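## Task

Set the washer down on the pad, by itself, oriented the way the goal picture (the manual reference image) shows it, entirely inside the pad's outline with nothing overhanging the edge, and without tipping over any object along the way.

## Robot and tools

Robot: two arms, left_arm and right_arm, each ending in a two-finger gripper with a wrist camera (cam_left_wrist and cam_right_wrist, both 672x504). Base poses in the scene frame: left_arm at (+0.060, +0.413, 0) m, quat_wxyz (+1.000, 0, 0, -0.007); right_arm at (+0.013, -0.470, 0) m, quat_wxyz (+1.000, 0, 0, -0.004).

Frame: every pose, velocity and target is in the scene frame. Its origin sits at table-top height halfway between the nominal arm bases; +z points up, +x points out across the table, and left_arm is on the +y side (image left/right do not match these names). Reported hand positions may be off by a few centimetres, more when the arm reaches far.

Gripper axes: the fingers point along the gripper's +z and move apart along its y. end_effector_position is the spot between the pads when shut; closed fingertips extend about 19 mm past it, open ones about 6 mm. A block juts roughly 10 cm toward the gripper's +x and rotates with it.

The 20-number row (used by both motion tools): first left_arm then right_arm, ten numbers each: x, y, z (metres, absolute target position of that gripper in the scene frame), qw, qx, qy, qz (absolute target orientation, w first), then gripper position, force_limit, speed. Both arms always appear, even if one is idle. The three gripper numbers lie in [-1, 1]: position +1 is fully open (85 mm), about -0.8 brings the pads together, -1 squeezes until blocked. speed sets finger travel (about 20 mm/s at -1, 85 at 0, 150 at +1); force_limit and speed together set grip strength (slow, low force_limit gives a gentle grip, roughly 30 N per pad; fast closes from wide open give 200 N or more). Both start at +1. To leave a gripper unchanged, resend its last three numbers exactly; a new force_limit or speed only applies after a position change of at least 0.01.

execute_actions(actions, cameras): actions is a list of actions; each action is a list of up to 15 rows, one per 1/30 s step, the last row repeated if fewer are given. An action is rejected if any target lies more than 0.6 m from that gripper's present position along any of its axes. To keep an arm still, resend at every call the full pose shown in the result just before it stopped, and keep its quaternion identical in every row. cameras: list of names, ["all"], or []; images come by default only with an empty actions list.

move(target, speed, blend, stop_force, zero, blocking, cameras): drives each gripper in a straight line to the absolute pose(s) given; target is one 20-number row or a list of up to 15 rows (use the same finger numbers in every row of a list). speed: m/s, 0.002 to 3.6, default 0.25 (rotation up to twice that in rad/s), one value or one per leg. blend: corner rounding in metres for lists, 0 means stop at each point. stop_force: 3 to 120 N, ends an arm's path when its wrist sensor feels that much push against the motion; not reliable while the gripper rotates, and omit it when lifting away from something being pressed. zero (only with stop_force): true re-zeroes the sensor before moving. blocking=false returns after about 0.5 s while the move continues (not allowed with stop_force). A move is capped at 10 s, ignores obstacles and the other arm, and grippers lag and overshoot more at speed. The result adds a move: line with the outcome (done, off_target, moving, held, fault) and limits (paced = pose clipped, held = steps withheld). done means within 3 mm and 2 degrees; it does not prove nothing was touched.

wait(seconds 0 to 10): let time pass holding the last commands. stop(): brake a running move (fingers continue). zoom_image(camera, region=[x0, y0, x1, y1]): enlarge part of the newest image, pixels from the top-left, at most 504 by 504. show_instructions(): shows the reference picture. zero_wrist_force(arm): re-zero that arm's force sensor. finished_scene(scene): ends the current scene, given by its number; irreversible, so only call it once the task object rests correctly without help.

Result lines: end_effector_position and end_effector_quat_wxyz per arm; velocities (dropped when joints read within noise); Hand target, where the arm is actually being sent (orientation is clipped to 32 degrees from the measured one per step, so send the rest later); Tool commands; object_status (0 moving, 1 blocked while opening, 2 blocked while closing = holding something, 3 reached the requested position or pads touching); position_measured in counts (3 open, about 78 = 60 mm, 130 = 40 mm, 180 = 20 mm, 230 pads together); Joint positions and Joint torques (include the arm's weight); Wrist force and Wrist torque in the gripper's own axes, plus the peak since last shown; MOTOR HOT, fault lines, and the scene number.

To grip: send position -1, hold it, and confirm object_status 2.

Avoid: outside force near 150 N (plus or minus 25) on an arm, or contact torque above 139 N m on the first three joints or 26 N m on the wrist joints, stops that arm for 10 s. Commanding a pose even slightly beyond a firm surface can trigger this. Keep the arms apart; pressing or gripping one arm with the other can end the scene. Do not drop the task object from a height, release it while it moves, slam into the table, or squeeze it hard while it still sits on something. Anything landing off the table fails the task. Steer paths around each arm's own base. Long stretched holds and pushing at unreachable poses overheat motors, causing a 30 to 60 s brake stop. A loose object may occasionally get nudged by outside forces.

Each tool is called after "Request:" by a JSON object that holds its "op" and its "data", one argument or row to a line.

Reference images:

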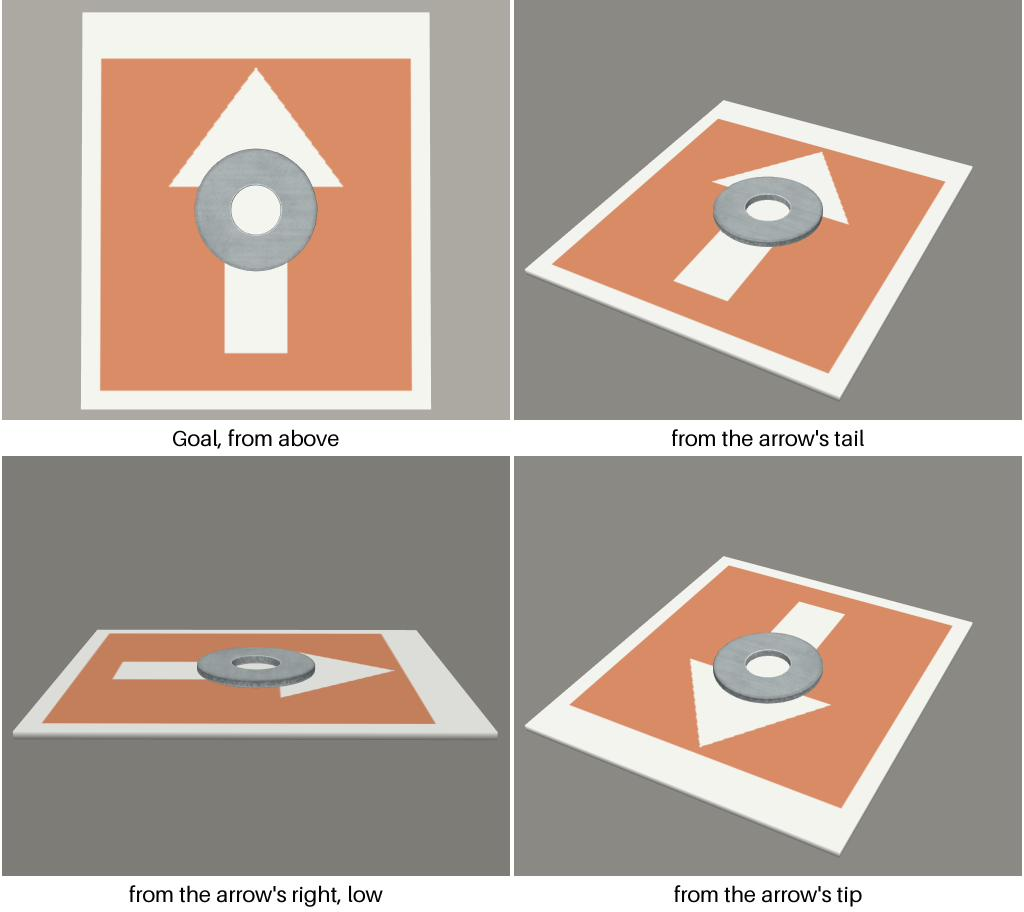

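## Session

Request:
{"op": "execute_actions", "data": {
  "actions": []
}}

Scene clock: 0.00 s.
left_arm: end_effector_position=(+0.5502, -0.2984, +0.2017) position_measured=3 object_status=3 end_effector_quat_wxyz=(+0.065, +0.792, +0.607, -0.006) | right_arm: end_effector_position=(+0.7050, -0.6901, +0.2055) position_measured=3 object_status=3 end_effector_quat_wxyz=(-0.072, -0.324, +0.943, +0.032)
Joint positions: left_arm=[-1.112 -0.683 0.651 -1.667 -1.555 0.708] | right_arm=[3.027 -2.242 -0.951 -1.678 1.566 -0.784]
Joint velocities: within noise
Joint torques (N m): no reading
Wrist force (N): no reading
Wrist torque (N m): no reading
Wrist force, peak (N): no reading
Hand target: left_arm +0.5502, -0.2984, +0.2017; +0.065, +0.792, +0.607, -0.006 | right_arm +0.7050, -0.6901, +0.2055; -0.072, -0.324, +0.943, +0.032
Tool commands: left_gripper/position=+1.0 left_gripper/force_limit=+1.0 left_gripper/speed=+1.0 right_gripper/position=+1.0 right_gripper/force_limit=+1.0 right_gripper/speed=+1.0
camera_calibration:
cam_left_wrist: T_world_to_cam=[[0.961256, -0.262456, 0.0842892, -0.615564], [-0.273318, -0.867677, 0.415252, -0.180384], [-0.0358493, -0.422201, -0.905793, 0.208993], [0, 0, 0, 1]] pos_world=[0.549904, -0.229836, 0.316095]
cam_right_wrist: T_world_to_cam=[[-0.591426, 0.794299, 0.138943, 0.941098], [0.798024, 0.551846, 0.242123, -0.216044], [0.115642, 0.254078, -0.960245, 0.419734], [0, 0, 0, 1]] pos_world=[0.680459, -0.734935, 0.324598]

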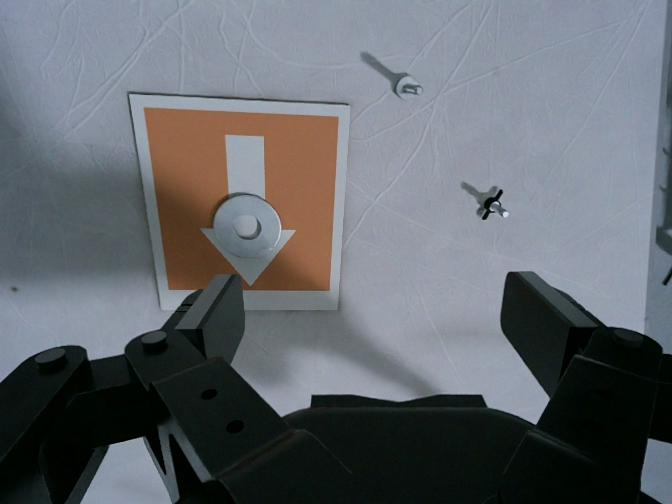

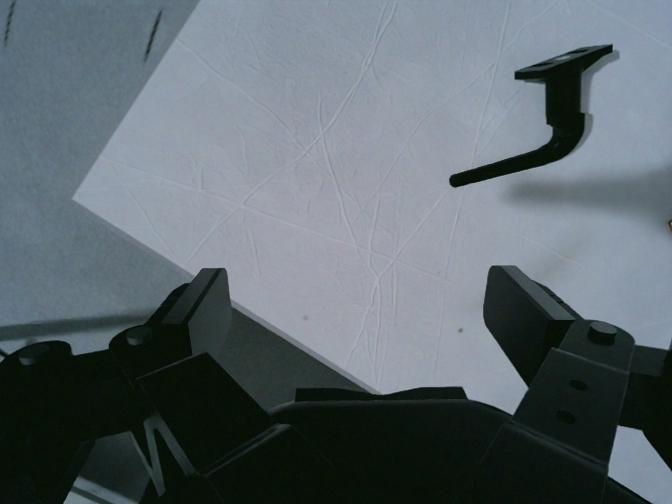

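Request:
{"op": "zoom_image", "data": {
  "camera": "cam_left_wrist",
  "region": [110, 70, 370, 320]
}}

Request:
{"op": "zoom_image", "data": {
  "camera": "cam_left_wrist",
  "region": [195, 180, 300, 270]
}}

Request:
{"op": "zoom_image", "data": {
  "camera": "cam_left_wrist",
  "region": [340, 40, 540, 240]
}}

Scaled by 1.938 from the camera's 672x504 image, which has a finer 960x720 frame.

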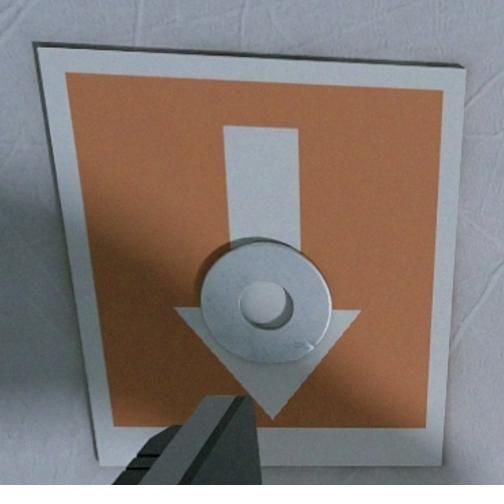

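Scaled by 4.800 from the camera's 672x504 image, which has a finer 960x720 frame.

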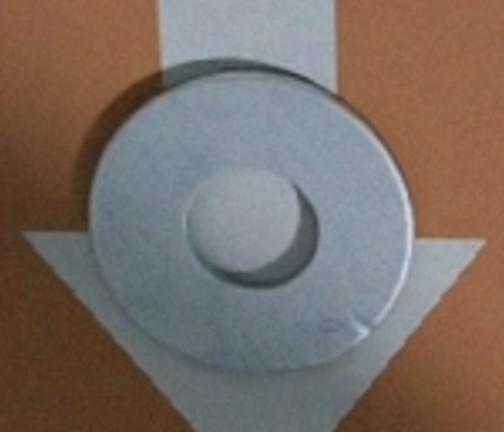

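Scaled by 2.520 from the camera's 672x504 image, which has a finer 960x720 frame.

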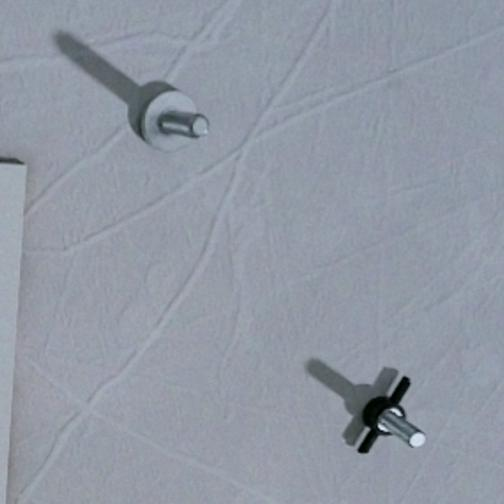

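Request:
{"op": "move", "data": {
  "target": [
    [0.486,-0.284,0.075,0.1570,0.7679,0.5860,-0.2057,1,1,1,0.7050,-0.6901,0.2055,-0.072,-0.324,0.943,0.032,1,1,1]
  ],
  "speed": 0.25,
  "cameras": ["cam_left_wrist"]
}}

Request:
{"op": "zoom_image", "data": {
  "camera": "cam_left_wrist",
  "region": [200, 120, 480, 320]
}}

Scene clock: 37.20 s.
left_arm: end_effector_position=(+0.4861, -0.2840, +0.0750) position_measured=3 object_status=3 end_effector_quat_wxyz=(+0.157, +0.768, +0.586, -0.206) end_effector_velocity=(-0.001, -0.001, +0.000) end_effector_angular_velocity=(-0.004, -0.001, -0.001) | right_arm: end_effector_position=(+0.7050, -0.6901, +0.2055) position_measured=3 object_status=3 end_effector_quat_wxyz=(-0.072, -0.324, +0.943, +0.032)
Joint positions: left_arm=[-1.062 -0.794 1.349 -2.521 -1.922 0.69] | right_arm=[3.027 -2.242 -0.952 -1.676 1.565 -0.783]
Joint velocities: left_arm=[-0.001 0 0.002 -0.006 -0.001 0] | right_arm=[within noise]
Joint torques (N m): left_arm=[-8.2 -58.53 -15.17 -6.03 -2.75 1.87] | right_arm=[6 65.64 14.04 4.57 -2.9 1.77]
Wrist force (N): left_arm=[0.6 -0.1 0.7] | right_arm=[-0.1 -0.3 0.0]
Wrist torque (N m): left_arm=[0.01 -0.10 0.19] | right_arm=[-0.04 0.02 -0.12]
Wrist force, peak (N): left_arm=[3.1 -0.7 2.0] | right_arm=[0.0 0.0 -0.6]
Hand target: left_arm +0.4860, -0.2840, +0.0750; +0.157, +0.768, +0.586, -0.206 | right_arm +0.7050, -0.6901, +0.2055; -0.072, -0.324, +0.943, +0.032
Off the commanded pose: left_arm 0.000 m, 0 deg | right_arm 0.000 m, 0 deg.
move: done
camera_calibration:
cam_left_wrist: T_world_to_cam=[[0.961417, -0.275004, -0.00708768, -0.536284], [-0.172993, -0.624418, 0.761693, -0.138404], [-0.213894, -0.731078, -0.6479, 0.0775556], [0, 0, 0, 1]] pos_world=[0.508238, -0.177203, 0.151869]
Images, in order (width x height): cam_left_wrist 672x504.

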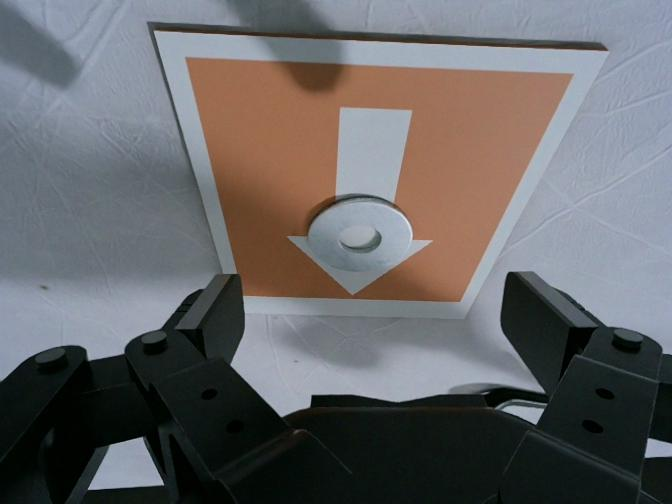

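Scaled by 1.800 from the camera's 672x504 image, which has a finer 960x720 frame.

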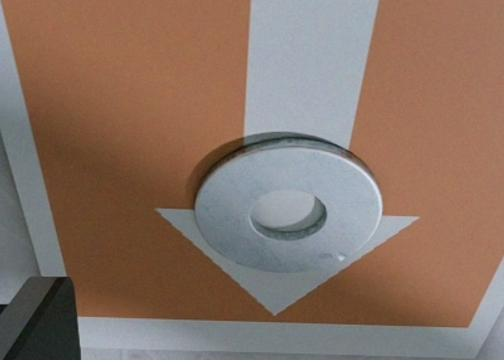

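Request:
{"op": "zoom_image", "data": {
  "camera": "cam_left_wrist",
  "region": [295, 180, 425, 280]
}}

Request:
{"op": "zoom_image", "data": {
  "camera": "cam_left_wrist",
  "region": [300, 185, 360, 230]
}}

Request:
{"op": "zoom_image", "data": {
  "camera": "cam_left_wrist",
  "region": [360, 185, 420, 230]
}}

Scaled by 3.877 from the camera's 672x504 image, which has a finer 960x720 frame.

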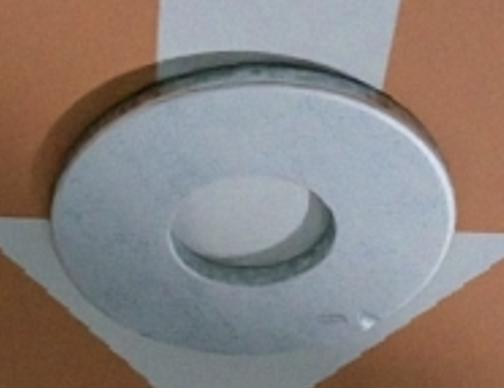

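Scaled by 8.400 from the camera's 672x504 image, which has a finer 960x720 frame.

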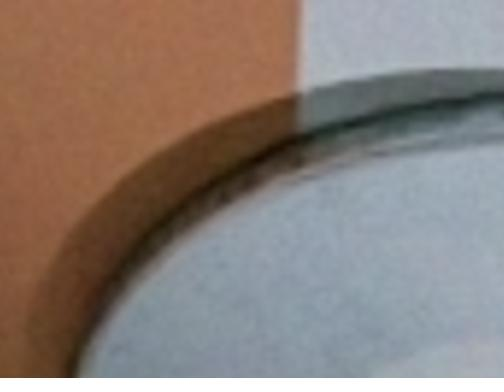

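Scaled by 8.400 from the camera's 672x504 image, which has a finer 960x720 frame.

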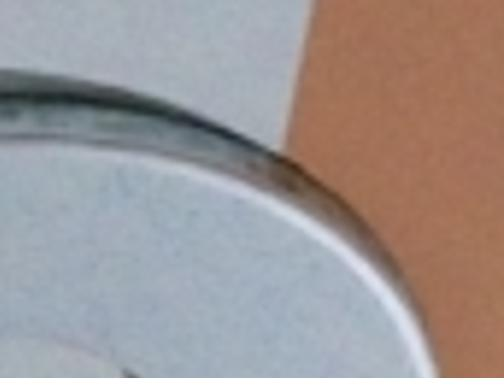

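Request:
{"op": "show_instructions", "data": {

}}

Reference images for this scene: manual.

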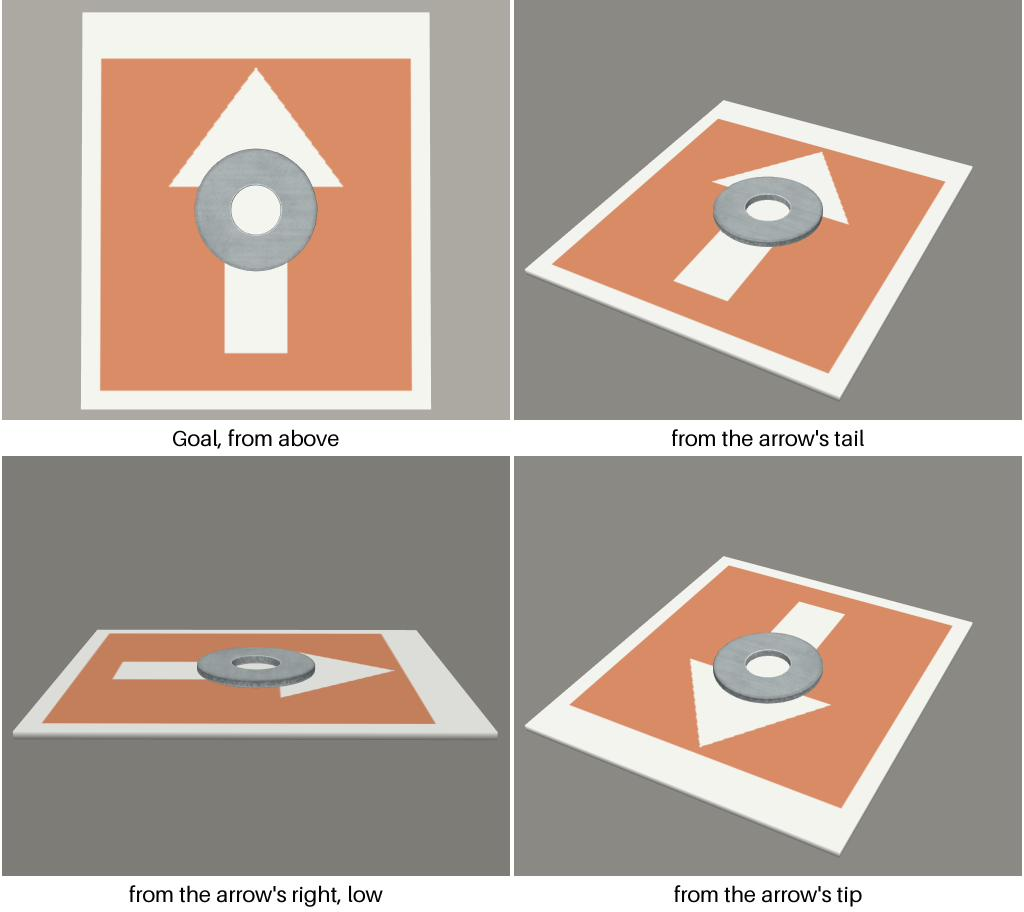

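Request:
{"op": "move", "data": {
  "target": [
    [0.478,-0.317,0.065,0,0.795,0.6067,0,1,1,1,0.7050,-0.6901,0.2055,-0.072,-0.324,0.943,0.032,1,1,1]
  ],
  "speed": 0.2,
  "cameras": ["cam_left_wrist"]
}}

Request:
{"op": "zoom_image", "data": {
  "camera": "cam_left_wrist",
  "region": [270, 160, 440, 300]
}}

Scene clock: 67.27 s.
left_arm: end_effector_position=(+0.4779, -0.3171, +0.0650) position_measured=3 object_status=3 end_effector_quat_wxyz=(+0.000, +0.795, +0.607, +0.000) | right_arm: end_effector_position=(+0.7050, -0.6901, +0.2055) position_measured=3 object_status=3 end_effector_quat_wxyz=(-0.072, -0.324, +0.943, +0.032)
Joint positions: left_arm=[-1.195 -0.61 0.826 -1.787 -1.571 0.628] | right_arm=[3.027 -2.242 -0.952 -1.676 1.565 -0.783]
Joint torques (N m): left_arm=[8.49 -61.19 -31.15 -1.52 0.38 1.87] | right_arm=[7.05 57.27 33.34 -0.55 -1.96 -0.91]
Wrist force (N): left_arm=[-0.2 -0.2 0.0] | right_arm=[-0.2 0.3 -0.1]
Wrist torque (N m): left_arm=[-0.05 0.05 0.07] | right_arm=[0.05 0.02 -0.12]
Wrist force, peak (N): left_arm=[1.9 0.0 0.2] | right_arm=[-0.6 -0.2 -0.2]
Hand target: left_arm +0.4780, -0.3170, +0.0650; +0.000, +0.795, +0.607, +0.000 | right_arm +0.7050, -0.6901, +0.2055; -0.072, -0.324, +0.943, +0.032
Off the commanded pose: left_arm 0.000 m, 0 deg | right_arm 0.000 m, 0 deg.
move: done
camera_calibration:
cam_left_wrist: T_world_to_cam=[[0.962707, -0.270274, -0.012101, -0.536425], [-0.250642, -0.907831, 0.336187, -0.177931], [-0.101848, -0.320617, -0.941717, 0.140766], [0, 0, 0, 1]] pos_world=[0.48616, -0.261382, 0.185888]
Images, in order (width x height): cam_left_wrist 672x504.

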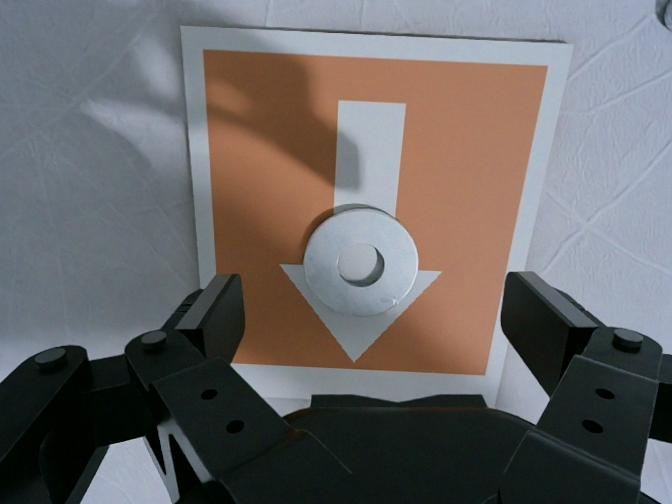

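Scaled by 2.965 from the camera's 672x504 image, which has a finer 960x720 frame.

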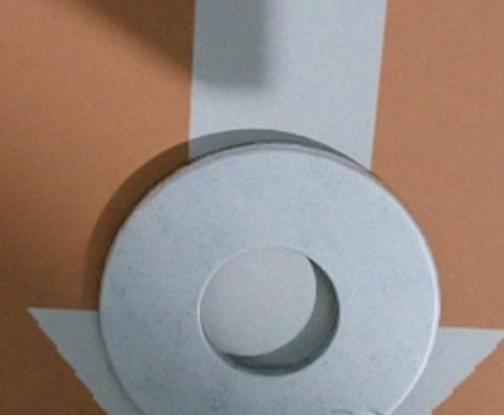

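Request:
{"op": "zoom_image", "data": {
  "camera": "cam_left_wrist",
  "region": [340, 270, 430, 325]
}}

Request:
{"op": "zoom_image", "data": {
  "camera": "cam_left_wrist",
  "region": [295, 195, 425, 325]
}}

Scaled by 5.600 from the camera's 672x504 image, which has a finer 960x720 frame.

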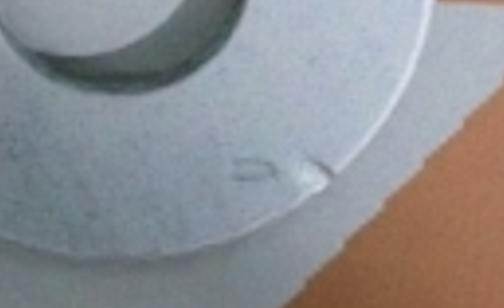

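Scaled by 3.877 from the camera's 672x504 image, which has a finer 960x720 frame.

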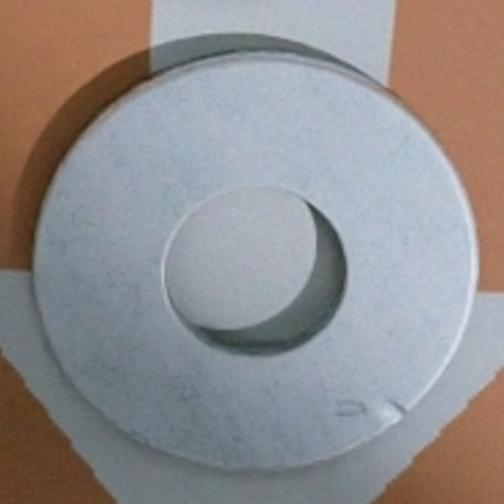

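Request:
{"op": "move", "data": {
  "target": [
    [0.50,-0.25,0.16,0.05,0.79,0.61,-0.06,1,1,1,0.7050,-0.6901,0.2055,-0.072,-0.324,0.943,0.032,1,1,1],
    [0.585,0.163,0.333,0.1878,0.7448,0.5956,-0.2348,1,1,1,0.66,-0.60,0.22,-0.067,-0.51,0.854,0.05,0.6,-1,0]
  ],
  "speed": [0.25,0.3],
  "blend": [0.05,0],
  "cameras": ["all"]
}}

Scene clock: 187.70 s.
left_arm: end_effector_position=(+0.5850, +0.1630, +0.3330) position_measured=3 object_status=3 end_effector_quat_wxyz=(+0.188, +0.745, +0.596, -0.235) | right_arm: end_effector_position=(+0.6600, -0.6000, +0.2200) position_measured=53 object_status=0 end_effector_quat_wxyz=(-0.067, -0.511, +0.856, +0.050)
Joint positions: left_arm=[-0.411 -1.418 1.554 -1.848 -2.167 1.323] | right_arm=[3.147 -2.067 -1.192 -1.619 1.588 -1.08]
Joint torques (N m): left_arm=[10.35 -38.84 -22.3 -1.25 -3.24 1.82] | right_arm=[-6.1 34.96 36.7 -0.74 -2.66 -1.36]
Wrist force (N): left_arm=[0.6 0.1 0.6] | right_arm=[0.1 -0.1 0.0]
Wrist torque (N m): left_arm=[0.03 -0.08 0.19] | right_arm=[-0.03 -0.04 -0.13]
Wrist force, peak (N): left_arm=[-3.0 -0.4 2.7] | right_arm=[-0.4 0.9 -0.1]
Hand target: left_arm +0.5850, +0.1630, +0.3330; +0.188, +0.745, +0.596, -0.235 | right_arm +0.6600, -0.6000, +0.2200; -0.067, -0.511, +0.856, +0.050
Off the commanded pose: left_arm 0.000 m, 0 deg | right_arm 0.000 m, 0 deg.
move: done
camera_calibration:
cam_left_wrist: T_world_to_cam=[[0.972736, -0.231835, -0.00604988, -0.520662], [-0.129392, -0.564186, 0.815446, -0.0919472], [-0.192462, -0.792431, -0.578801, 0.567024], [0, 0, 0, 1]] pos_world=[0.6037, 0.276744, 0.400022]
cam_right_wrist: T_world_to_cam=[[-0.855657, 0.48295, 0.186038, 0.818071], [0.51744, 0.805488, 0.288869, 0.0937609], [-0.0103424, 0.343436, -0.939119, 0.547977], [0, 0, 0, 1]] pos_world=[0.65714, -0.658806, 0.335338]

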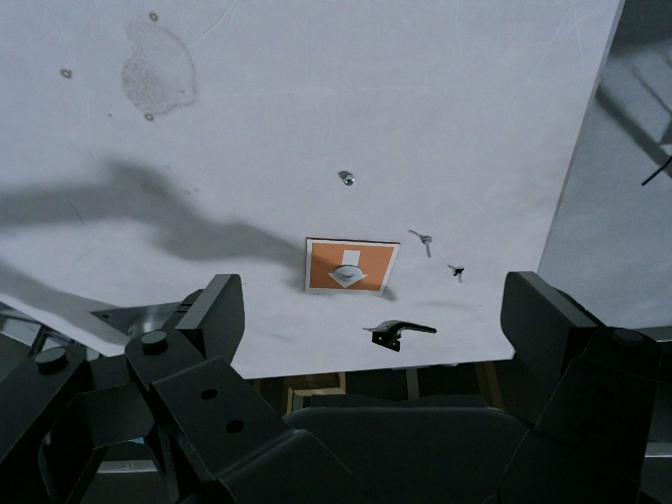

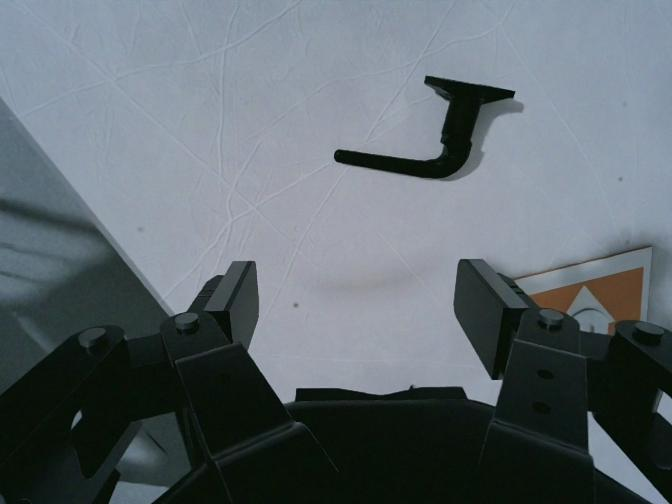

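Request:
{"op": "move", "data": {
  "target": [
    [0.585,0.163,0.333,0.1878,0.7448,0.5956,-0.2348,1,1,1,0.47,-0.30,0.17,-0.0617,0.7044,-0.7044,-0.0617,0.6,-1,0]
  ],
  "speed": 0.25,
  "cameras": ["all"]
}}

Scene clock: 197.10 s.
left_arm: end_effector_position=(+0.5850, +0.1630, +0.3330) position_measured=3 object_status=3 end_effector_quat_wxyz=(+0.188, +0.745, +0.596, -0.235) | right_arm: end_effector_position=(+0.4700, -0.3001, +0.1701) position_measured=53 object_status=3 end_effector_quat_wxyz=(-0.062, +0.704, -0.704, -0.062)
Joint positions: left_arm=[-0.411 -1.418 1.554 -1.848 -2.167 1.323] | right_arm=[3.701 -1.58 -2.02 -1.02 1.719 -1.012]
Joint torques (N m): left_arm=[9.28 -38.24 -28.83 -1.45 -3.2 1.55] | right_arm=[8.41 12.72 24.53 1.87 -2.36 -1.43]
Wrist force (N): left_arm=[0.7 -0.1 0.8] | right_arm=[-1.0 -0.4 0.0]
Wrist torque (N m): left_arm=[0.01 -0.09 0.19] | right_arm=[-0.01 0.05 -0.02]
Wrist force, peak (N): left_arm=[0.9 -0.4 0.8] | right_arm=[-3.4 1.4 1.3]
Hand target: left_arm +0.5850, +0.1630, +0.3330; +0.188, +0.745, +0.596, -0.235 | right_arm +0.4700, -0.3000, +0.1700; -0.062, +0.704, -0.704, -0.062
Off the commanded pose: left_arm 0.000 m, 0 deg | right_arm 0.000 m, 0 deg.
move: done
camera_calibration:
cam_left_wrist: T_world_to_cam=[[0.972736, -0.231835, -0.00604988, -0.520662], [-0.129392, -0.564186, 0.815446, -0.0919472], [-0.192462, -0.792431, -0.578801, 0.567024], [0, 0, 0, 1]] pos_world=[0.6037, 0.276744, 0.400022]
cam_right_wrist: T_world_to_cam=[[-0.999377, 0.00652407, 0.0346763, 0.470322], [0.0234272, 0.857572, 0.51383, 0.174526], [-0.0263852, 0.514323, -0.857191, 0.441042], [0, 0, 0, 1]] pos_world=[0.477577, -0.379575, 0.272072]

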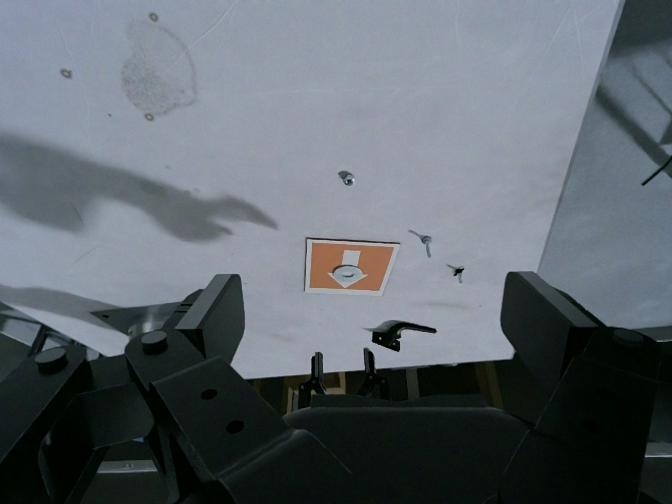

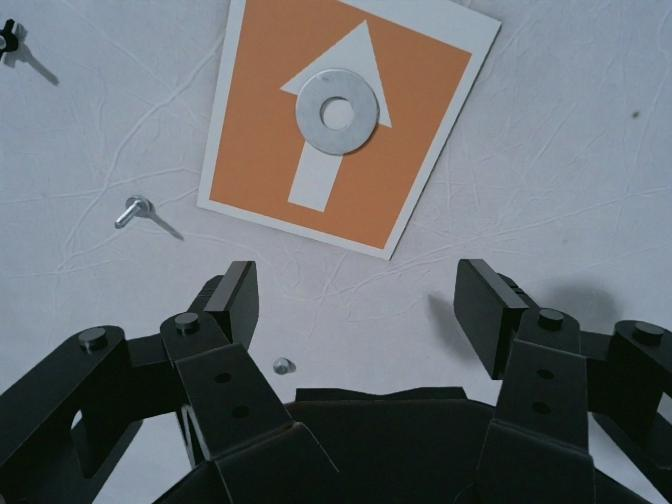

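Request:
{"op": "move", "data": {
  "target": [
    [0.585,0.163,0.333,0.1878,0.7448,0.5956,-0.2348,1,1,1,0.4713,-0.3302,0.067,-0.0513,0.8059,-0.5856,-0.0705,0.6,-1,0]
  ],
  "speed": 0.2,
  "cameras": ["all"]
}}

Request:
{"op": "zoom_image", "data": {
  "camera": "cam_right_wrist",
  "region": [180, 150, 516, 400]
}}

Scene clock: 236.00 s.
left_arm: end_effector_position=(+0.5850, +0.1630, +0.3330) position_measured=3 object_status=3 end_effector_quat_wxyz=(+0.188, +0.745, +0.596, -0.235) | right_arm: end_effector_position=(+0.4712, -0.3302, +0.0670) position_measured=53 object_status=3 end_effector_quat_wxyz=(-0.051, +0.806, -0.586, -0.071)
Joint positions: left_arm=[-0.411 -1.418 1.554 -1.848 -2.167 1.323] | right_arm=[3.631 -1.745 -2.135 -0.803 1.743 -1.4]
Joint torques (N m): left_arm=[9.97 -40.2 -28.58 -1.4 -3.29 1.45] | right_arm=[7.2 32.04 32.27 1.38 0.06 -1.39]
Wrist force (N): left_arm=[0.5 -0.1 0.7] | right_arm=[-0.7 -0.5 0.1]
Wrist torque (N m): left_arm=[0.01 -0.06 0.19] | right_arm=[-0.03 -0.01 -0.14]
Wrist force, peak (N): left_arm=[1.0 -0.1 0.8] | right_arm=[-1.8 -0.5 -1.5]
Hand target: left_arm +0.5850, +0.1630, +0.3330; +0.188, +0.745, +0.596, -0.235 | right_arm +0.4713, -0.3302, +0.0670; -0.051, +0.806, -0.586, -0.070
Off the commanded pose: left_arm 0.000 m, 0 deg | right_arm 0.000 m, 0 deg.
move: done
camera_calibration:
cam_left_wrist: T_world_to_cam=[[0.972736, -0.231835, -0.00604988, -0.520662], [-0.129392, -0.564186, 0.815446, -0.0919472], [-0.192462, -0.792431, -0.578801, 0.567024], [0, 0, 0, 1]] pos_world=[0.6037, 0.276744, 0.400022]
cam_right_wrist: T_world_to_cam=[[-0.952587, -0.302268, 0.0348148, 0.351217], [-0.242358, 0.822961, 0.513807, 0.367165], [-0.183959, 0.481008, -0.857199, 0.431465], [0, 0, 0, 1]] pos_world=[0.502922, -0.403539, 0.168972]

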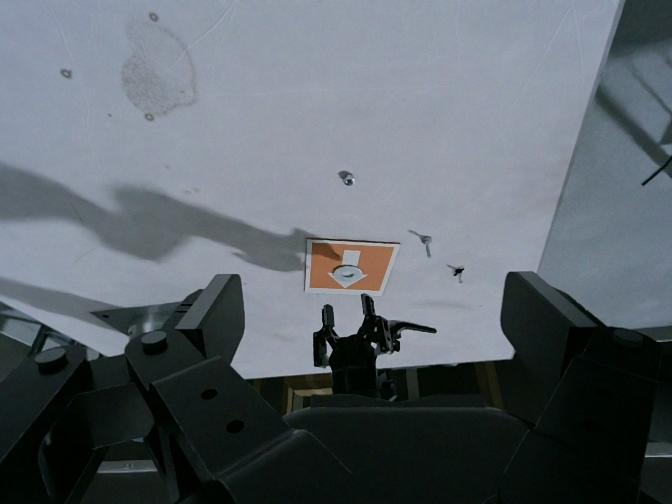

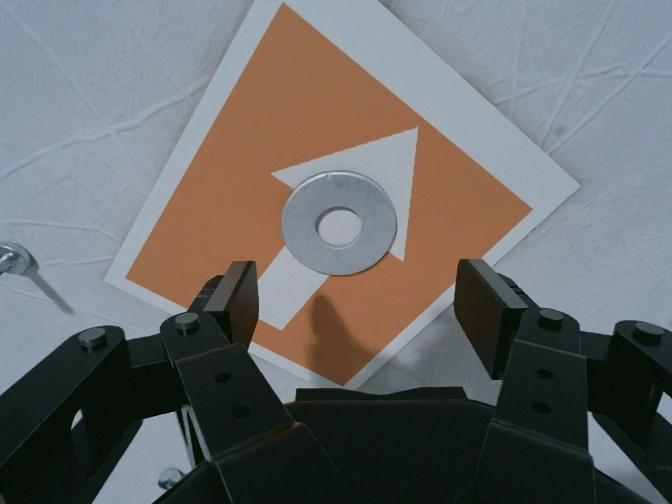

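Scaled by 1.500 from the camera's 672x504 image, which has a finer 960x720 frame.

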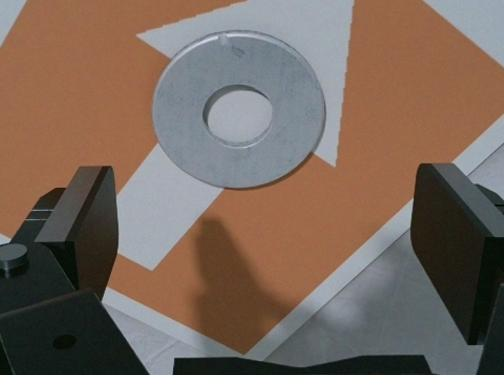

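Request:
{"op": "move", "data": {
  "target": [
    [0.585,0.163,0.333,0.1878,0.7448,0.5956,-0.2348,1,1,1,0.4727,-0.3229,0.032,-0.0513,0.8059,-0.5856,-0.0705,0.6,-1,0]
  ],
  "speed": 0.06,
  "stop_force": 6,
  "cameras": ["all"]
}}

Request:
{"op": "zoom_image", "data": {
  "camera": "cam_right_wrist",
  "region": [180, 180, 516, 430]
}}

Request:
{"op": "zoom_image", "data": {
  "camera": "cam_left_wrist",
  "region": [270, 220, 450, 400]
}}

Scene clock: 256.80 s.
left_arm: end_effector_position=(+0.5850, +0.1630, +0.3330) position_measured=3 object_status=3 end_effector_quat_wxyz=(+0.188, +0.745, +0.596, -0.235) | right_arm: end_effector_position=(+0.4727, -0.3229, +0.0320) position_measured=53 object_status=3 end_effector_quat_wxyz=(-0.051, +0.806, -0.586, -0.071)
Joint positions: left_arm=[-0.411 -1.418 1.554 -1.848 -2.167 1.323] | right_arm=[3.644 -1.821 -2.162 -0.698 1.742 -1.387]
Joint torques (N m): left_arm=[10.42 -38.41 -28.37 -1.46 -3.12 1.19] | right_arm=[-6.29 43.88 29.6 1.81 -1.86 -1.59]
Wrist force (N): left_arm=[0.9 -0.1 0.9] | right_arm=[-0.7 -0.4 0.2]
Wrist torque (N m): left_arm=[0.00 -0.13 0.19] | right_arm=[-0.02 0.00 -0.13]
Wrist force, peak (N): left_arm=[0.9 -0.1 0.9] | right_arm=[-1.0 -0.6 -1.1]
Hand target: left_arm +0.5850, +0.1630, +0.3330; +0.188, +0.745, +0.596, -0.235 | right_arm +0.4727, -0.3229, +0.0320; -0.051, +0.806, -0.586, -0.070
Off the commanded pose: left_arm 0.000 m, 0 deg | right_arm 0.000 m, 0 deg.
move: done
camera_calibration:
cam_left_wrist: T_world_to_cam=[[0.972736, -0.231835, -0.00604988, -0.520662], [-0.129392, -0.564186, 0.815446, -0.0919472], [-0.192462, -0.792431, -0.578801, 0.567024], [0, 0, 0, 1]] pos_world=[0.6037, 0.276744, 0.400022]
cam_right_wrist: T_world_to_cam=[[-0.95249, -0.302592, 0.0346449, 0.355944], [-0.242743, 0.822914, 0.5137, 0.379561], [-0.183951, 0.480885, -0.85727, 0.398222], [0, 0, 0, 1]] pos_world=[0.504422, -0.396139, 0.134072]

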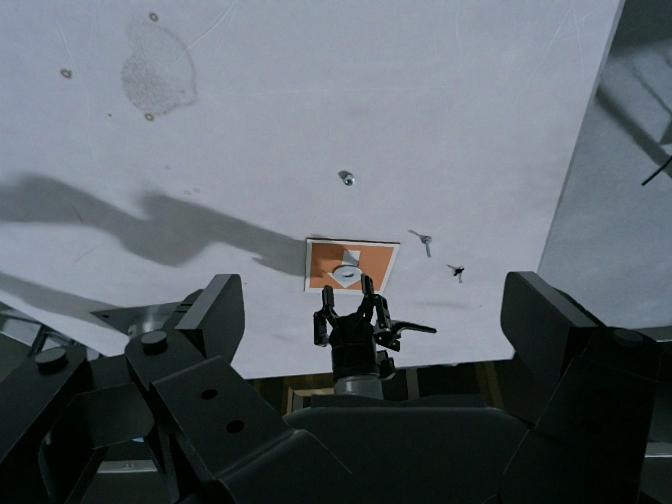

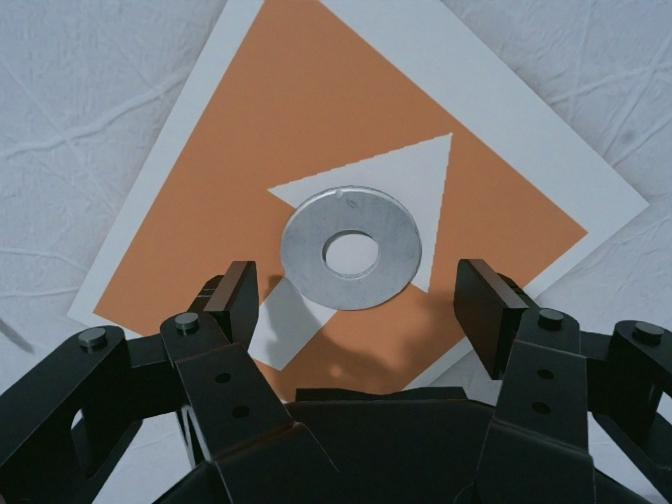

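Scaled by 1.500 from the camera's 672x504 image, which has a finer 960x720 frame.

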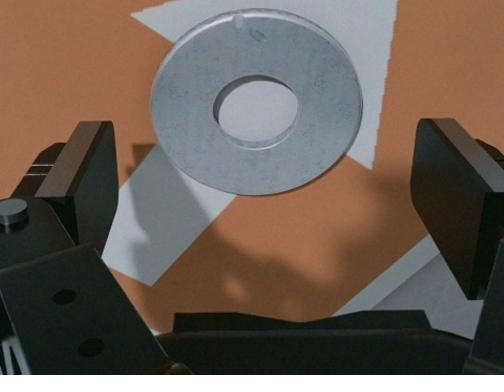

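Scaled by 2.800 from the camera's 672x504 image, which has a finer 960x720 frame.

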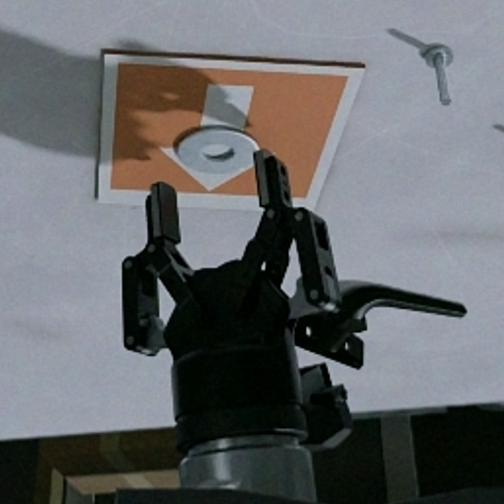

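Request:
{"op": "move", "data": {
  "target": [
    [0.585,0.163,0.333,0.1878,0.7448,0.5956,-0.2348,1,1,1,0.4736,-0.3244,0.026,-0.0513,0.8059,-0.5856,-0.0705,0.6,-1,0]
  ],
  "speed": 0.05,
  "stop_force": 6,
  "cameras": []
}}

Request:
{"op": "move", "data": {
  "target": [
    [0.585,0.163,0.333,0.1878,0.7448,0.5956,-0.2348,1,1,1,0.4726,-0.3214,0.008,-0.0513,0.8059,-0.5856,-0.0705,0.6,-1,0]
  ],
  "speed": 0.008,
  "stop_force": 3,
  "cameras": ["all"]
}}

Request:
{"op": "zoom_image", "data": {
  "camera": "cam_right_wrist",
  "region": [180, 180, 516, 430]
}}

Request:
{"op": "zoom_image", "data": {
  "camera": "cam_left_wrist",
  "region": [270, 220, 450, 400]
}}

Scene clock: 271.83 s.
left_arm: end_effector_position=(+0.5850, +0.1630, +0.3330) position_measured=3 object_status=3 end_effector_quat_wxyz=(+0.188, +0.745, +0.596, -0.235) | right_arm: end_effector_position=(+0.4736, -0.3244, +0.0260) position_measured=53 object_status=3 end_effector_quat_wxyz=(-0.051, +0.806, -0.586, -0.071)
Joint positions: left_arm=[-0.411 -1.418 1.554 -1.848 -2.167 1.323] | right_arm=[3.64 -1.835 -2.165 -0.681 1.743 -1.391]
Joint torques (N m): left_arm=[9.75 -38.8 -30.76 -1.68 -3.02 1.17] | right_arm=[4.71 42.25 23.38 -0.38 2.95 1.93]
Wrist force (N): left_arm=[0.8 0.0 0.8] | right_arm=[-0.7 -0.3 0.2]
Wrist torque (N m): left_arm=[0.03 -0.10 0.19] | right_arm=[0.00 -0.01 0.03]
Wrist force, peak (N): left_arm=[0.9 0.0 0.9] | right_arm=[-1.3 -0.7 0.2]
Hand target: left_arm +0.5850, +0.1630, +0.3330; +0.188, +0.745, +0.596, -0.235 | right_arm +0.4736, -0.3244, +0.0260; -0.051, +0.806, -0.586, -0.070
Off the commanded pose: left_arm 0.000 m, 0 deg | right_arm 0.000 m, 0 deg.
move: done
No camera images: "cameras" was empty.

Scene clock: 274.37 s.
left_arm: end_effector_position=(+0.5850, +0.1630, +0.3330) position_measured=3 object_status=3 end_effector_quat_wxyz=(+0.188, +0.745, +0.596, -0.235) | right_arm: end_effector_position=(+0.4730, -0.3226, +0.0151) position_measured=53 object_status=3 end_effector_quat_wxyz=(-0.051, +0.806, -0.586, -0.070)
Joint positions: left_arm=[-0.411 -1.418 1.554 -1.848 -2.167 1.323] | right_arm=[3.644 -1.859 -2.174 -0.648 1.742 -1.387]
Joint torques (N m): left_arm=[10.03 -39.15 -28.85 -1.63 -3.1 0.96] | right_arm=[-4.87 41.37 29.23 -0.43 -1.21 -1.55]
Wrist force (N): left_arm=[0.8 0.1 0.6] | right_arm=[-0.5 -0.1 -2.8]
Wrist torque (N m): left_arm=[0.04 -0.11 0.20] | right_arm=[0.00 0.08 -0.13]
Wrist force, peak (N): left_arm=[0.9 -0.2 0.9] | right_arm=[-0.4 0.3 -4.8]
Hand target: left_arm +0.5850, +0.1630, +0.3330; +0.188, +0.745, +0.596, -0.235 | right_arm +0.4730, -0.3226, +0.0151; -0.051, +0.806, -0.586, -0.070
Off the commanded pose: left_arm 0.000 m, 0 deg | right_arm 0.007 m, 0 deg.
move: contact (right_arm)
camera_calibration:
cam_left_wrist: T_world_to_cam=[[0.972736, -0.231835, -0.00604988, -0.520662], [-0.129392, -0.564186, 0.815446, -0.0919472], [-0.192462, -0.792431, -0.578801, 0.567024], [0, 0, 0, 1]] pos_world=[0.6037, 0.276744, 0.400022]
cam_right_wrist: T_world_to_cam=[[-0.952513, -0.302533, 0.0345372, 0.356953], [-0.242733, 0.822886, 0.51375, 0.388047], [-0.183846, 0.48097, -0.857244, 0.383623], [0, 0, 0, 1]] pos_world=[0.504722, -0.395839, 0.117172]

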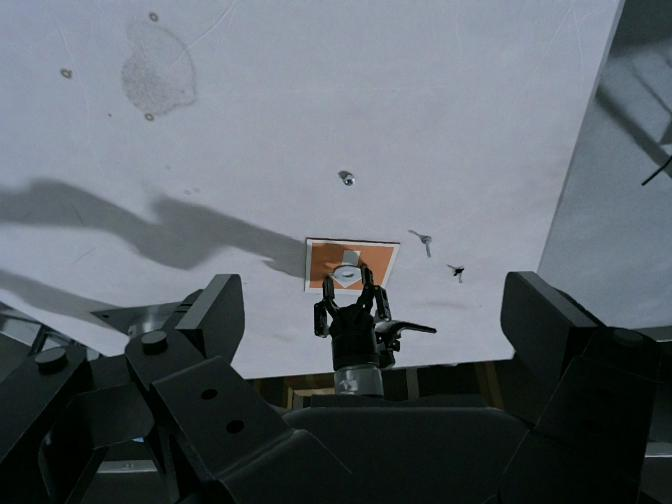

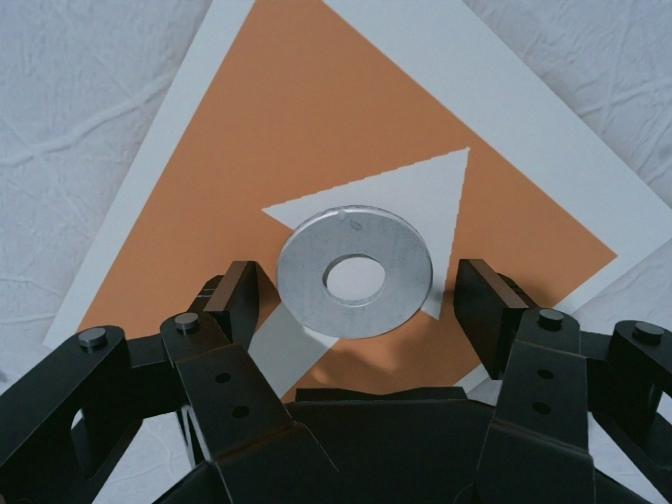

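Scaled by 1.500 from the camera's 672x504 image, which has a finer 960x720 frame.

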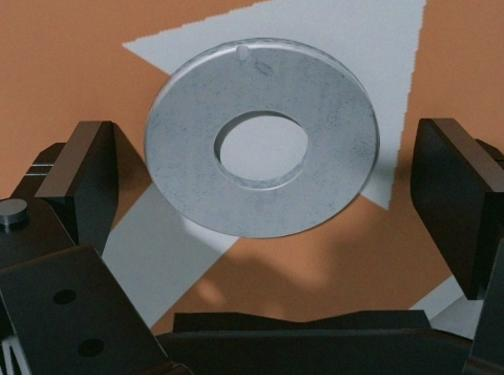

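Scaled by 2.800 from the camera's 672x504 image, which has a finer 960x720 frame.

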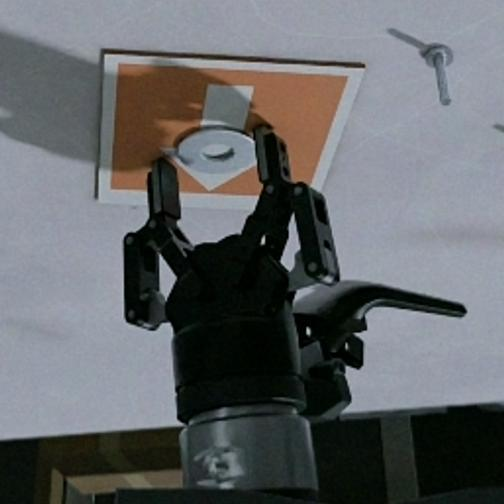

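Request:
{"op": "move", "data": {
  "target": [
    [0.585,0.163,0.333,0.1878,0.7448,0.5956,-0.2348,1,1,1,0.4730,-0.3226,0.0175,-0.0513,0.8059,-0.5856,-0.0705,0.6,-1,0],
    [0.585,0.163,0.333,0.1878,0.7448,0.5956,-0.2348,1,1,1,0.4738,-0.3250,0.0175,-0.0513,0.8059,-0.5856,-0.0705,0.6,-1,0]
  ],
  "speed": 0.03,
  "cameras": ["cam_right_wrist"]
}}

Request:
{"op": "zoom_image", "data": {
  "camera": "cam_right_wrist",
  "region": [180, 180, 516, 430]
}}

Scene clock: 294.70 s.
left_arm: end_effector_position=(+0.5850, +0.1630, +0.3330) position_measured=3 object_status=3 end_effector_quat_wxyz=(+0.188, +0.745, +0.596, -0.235) | right_arm: end_effector_position=(+0.4738, -0.3251, +0.0176) position_measured=53 object_status=3 end_effector_quat_wxyz=(-0.051, +0.806, -0.586, -0.070) end_effector_velocity=(-0.001, +0.001, -0.001) end_effector_angular_velocity=(-0.002, +0.003, -0.001)
Joint positions: left_arm=[-0.411 -1.418 1.554 -1.848 -2.167 1.323] | right_arm=[3.639 -1.853 -2.171 -0.656 1.743 -1.393]
Joint velocities: left_arm=[within noise] | right_arm=[0.003 -0.003 0 0 0 0.005]
Joint torques (N m): left_arm=[9.83 -38.13 -29.74 -1.65 -3.19 1.04] | right_arm=[5.38 16.96 25.41 1.15 2.63 1.69]
Wrist force (N): left_arm=[0.6 0.0 0.5] | right_arm=[-1.1 -0.2 0.3]
Wrist torque (N m): left_arm=[0.02 -0.08 0.20] | right_arm=[0.03 0.06 0.03]
Wrist force, peak (N): left_arm=[0.9 -0.1 0.9] | right_arm=[-0.4 -0.1 -3.4]
Hand target: left_arm +0.5850, +0.1630, +0.3330; +0.188, +0.745, +0.596, -0.235 | right_arm +0.4738, -0.3250, +0.0175; -0.051, +0.806, -0.586, -0.071
Off the commanded pose: left_arm 0.000 m, 0 deg | right_arm 0.000 m, 0 deg.
move: done
camera_calibration:
cam_right_wrist: T_world_to_cam=[[-0.952482, -0.302638, 0.0344719, 0.356823], [-0.242855, 0.822848, 0.513753, 0.38906], [-0.183846, 0.480969, -0.857245, 0.387115], [0, 0, 0, 1]] pos_world=[0.505522, -0.398339, 0.119672]
Images, in order (width x height): cam_right_wrist 672x504.

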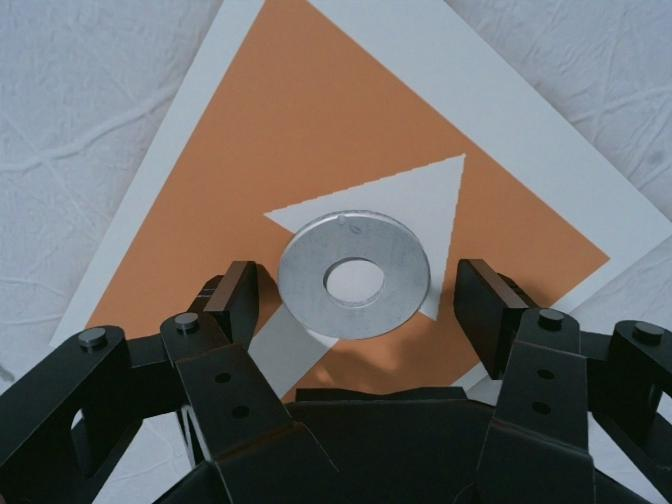

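Scaled by 1.500 from the camera's 672x504 image, which has a finer 960x720 frame.

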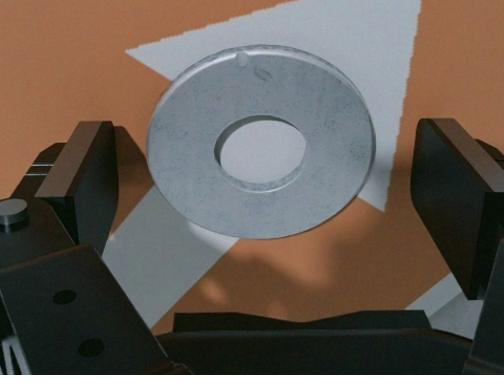

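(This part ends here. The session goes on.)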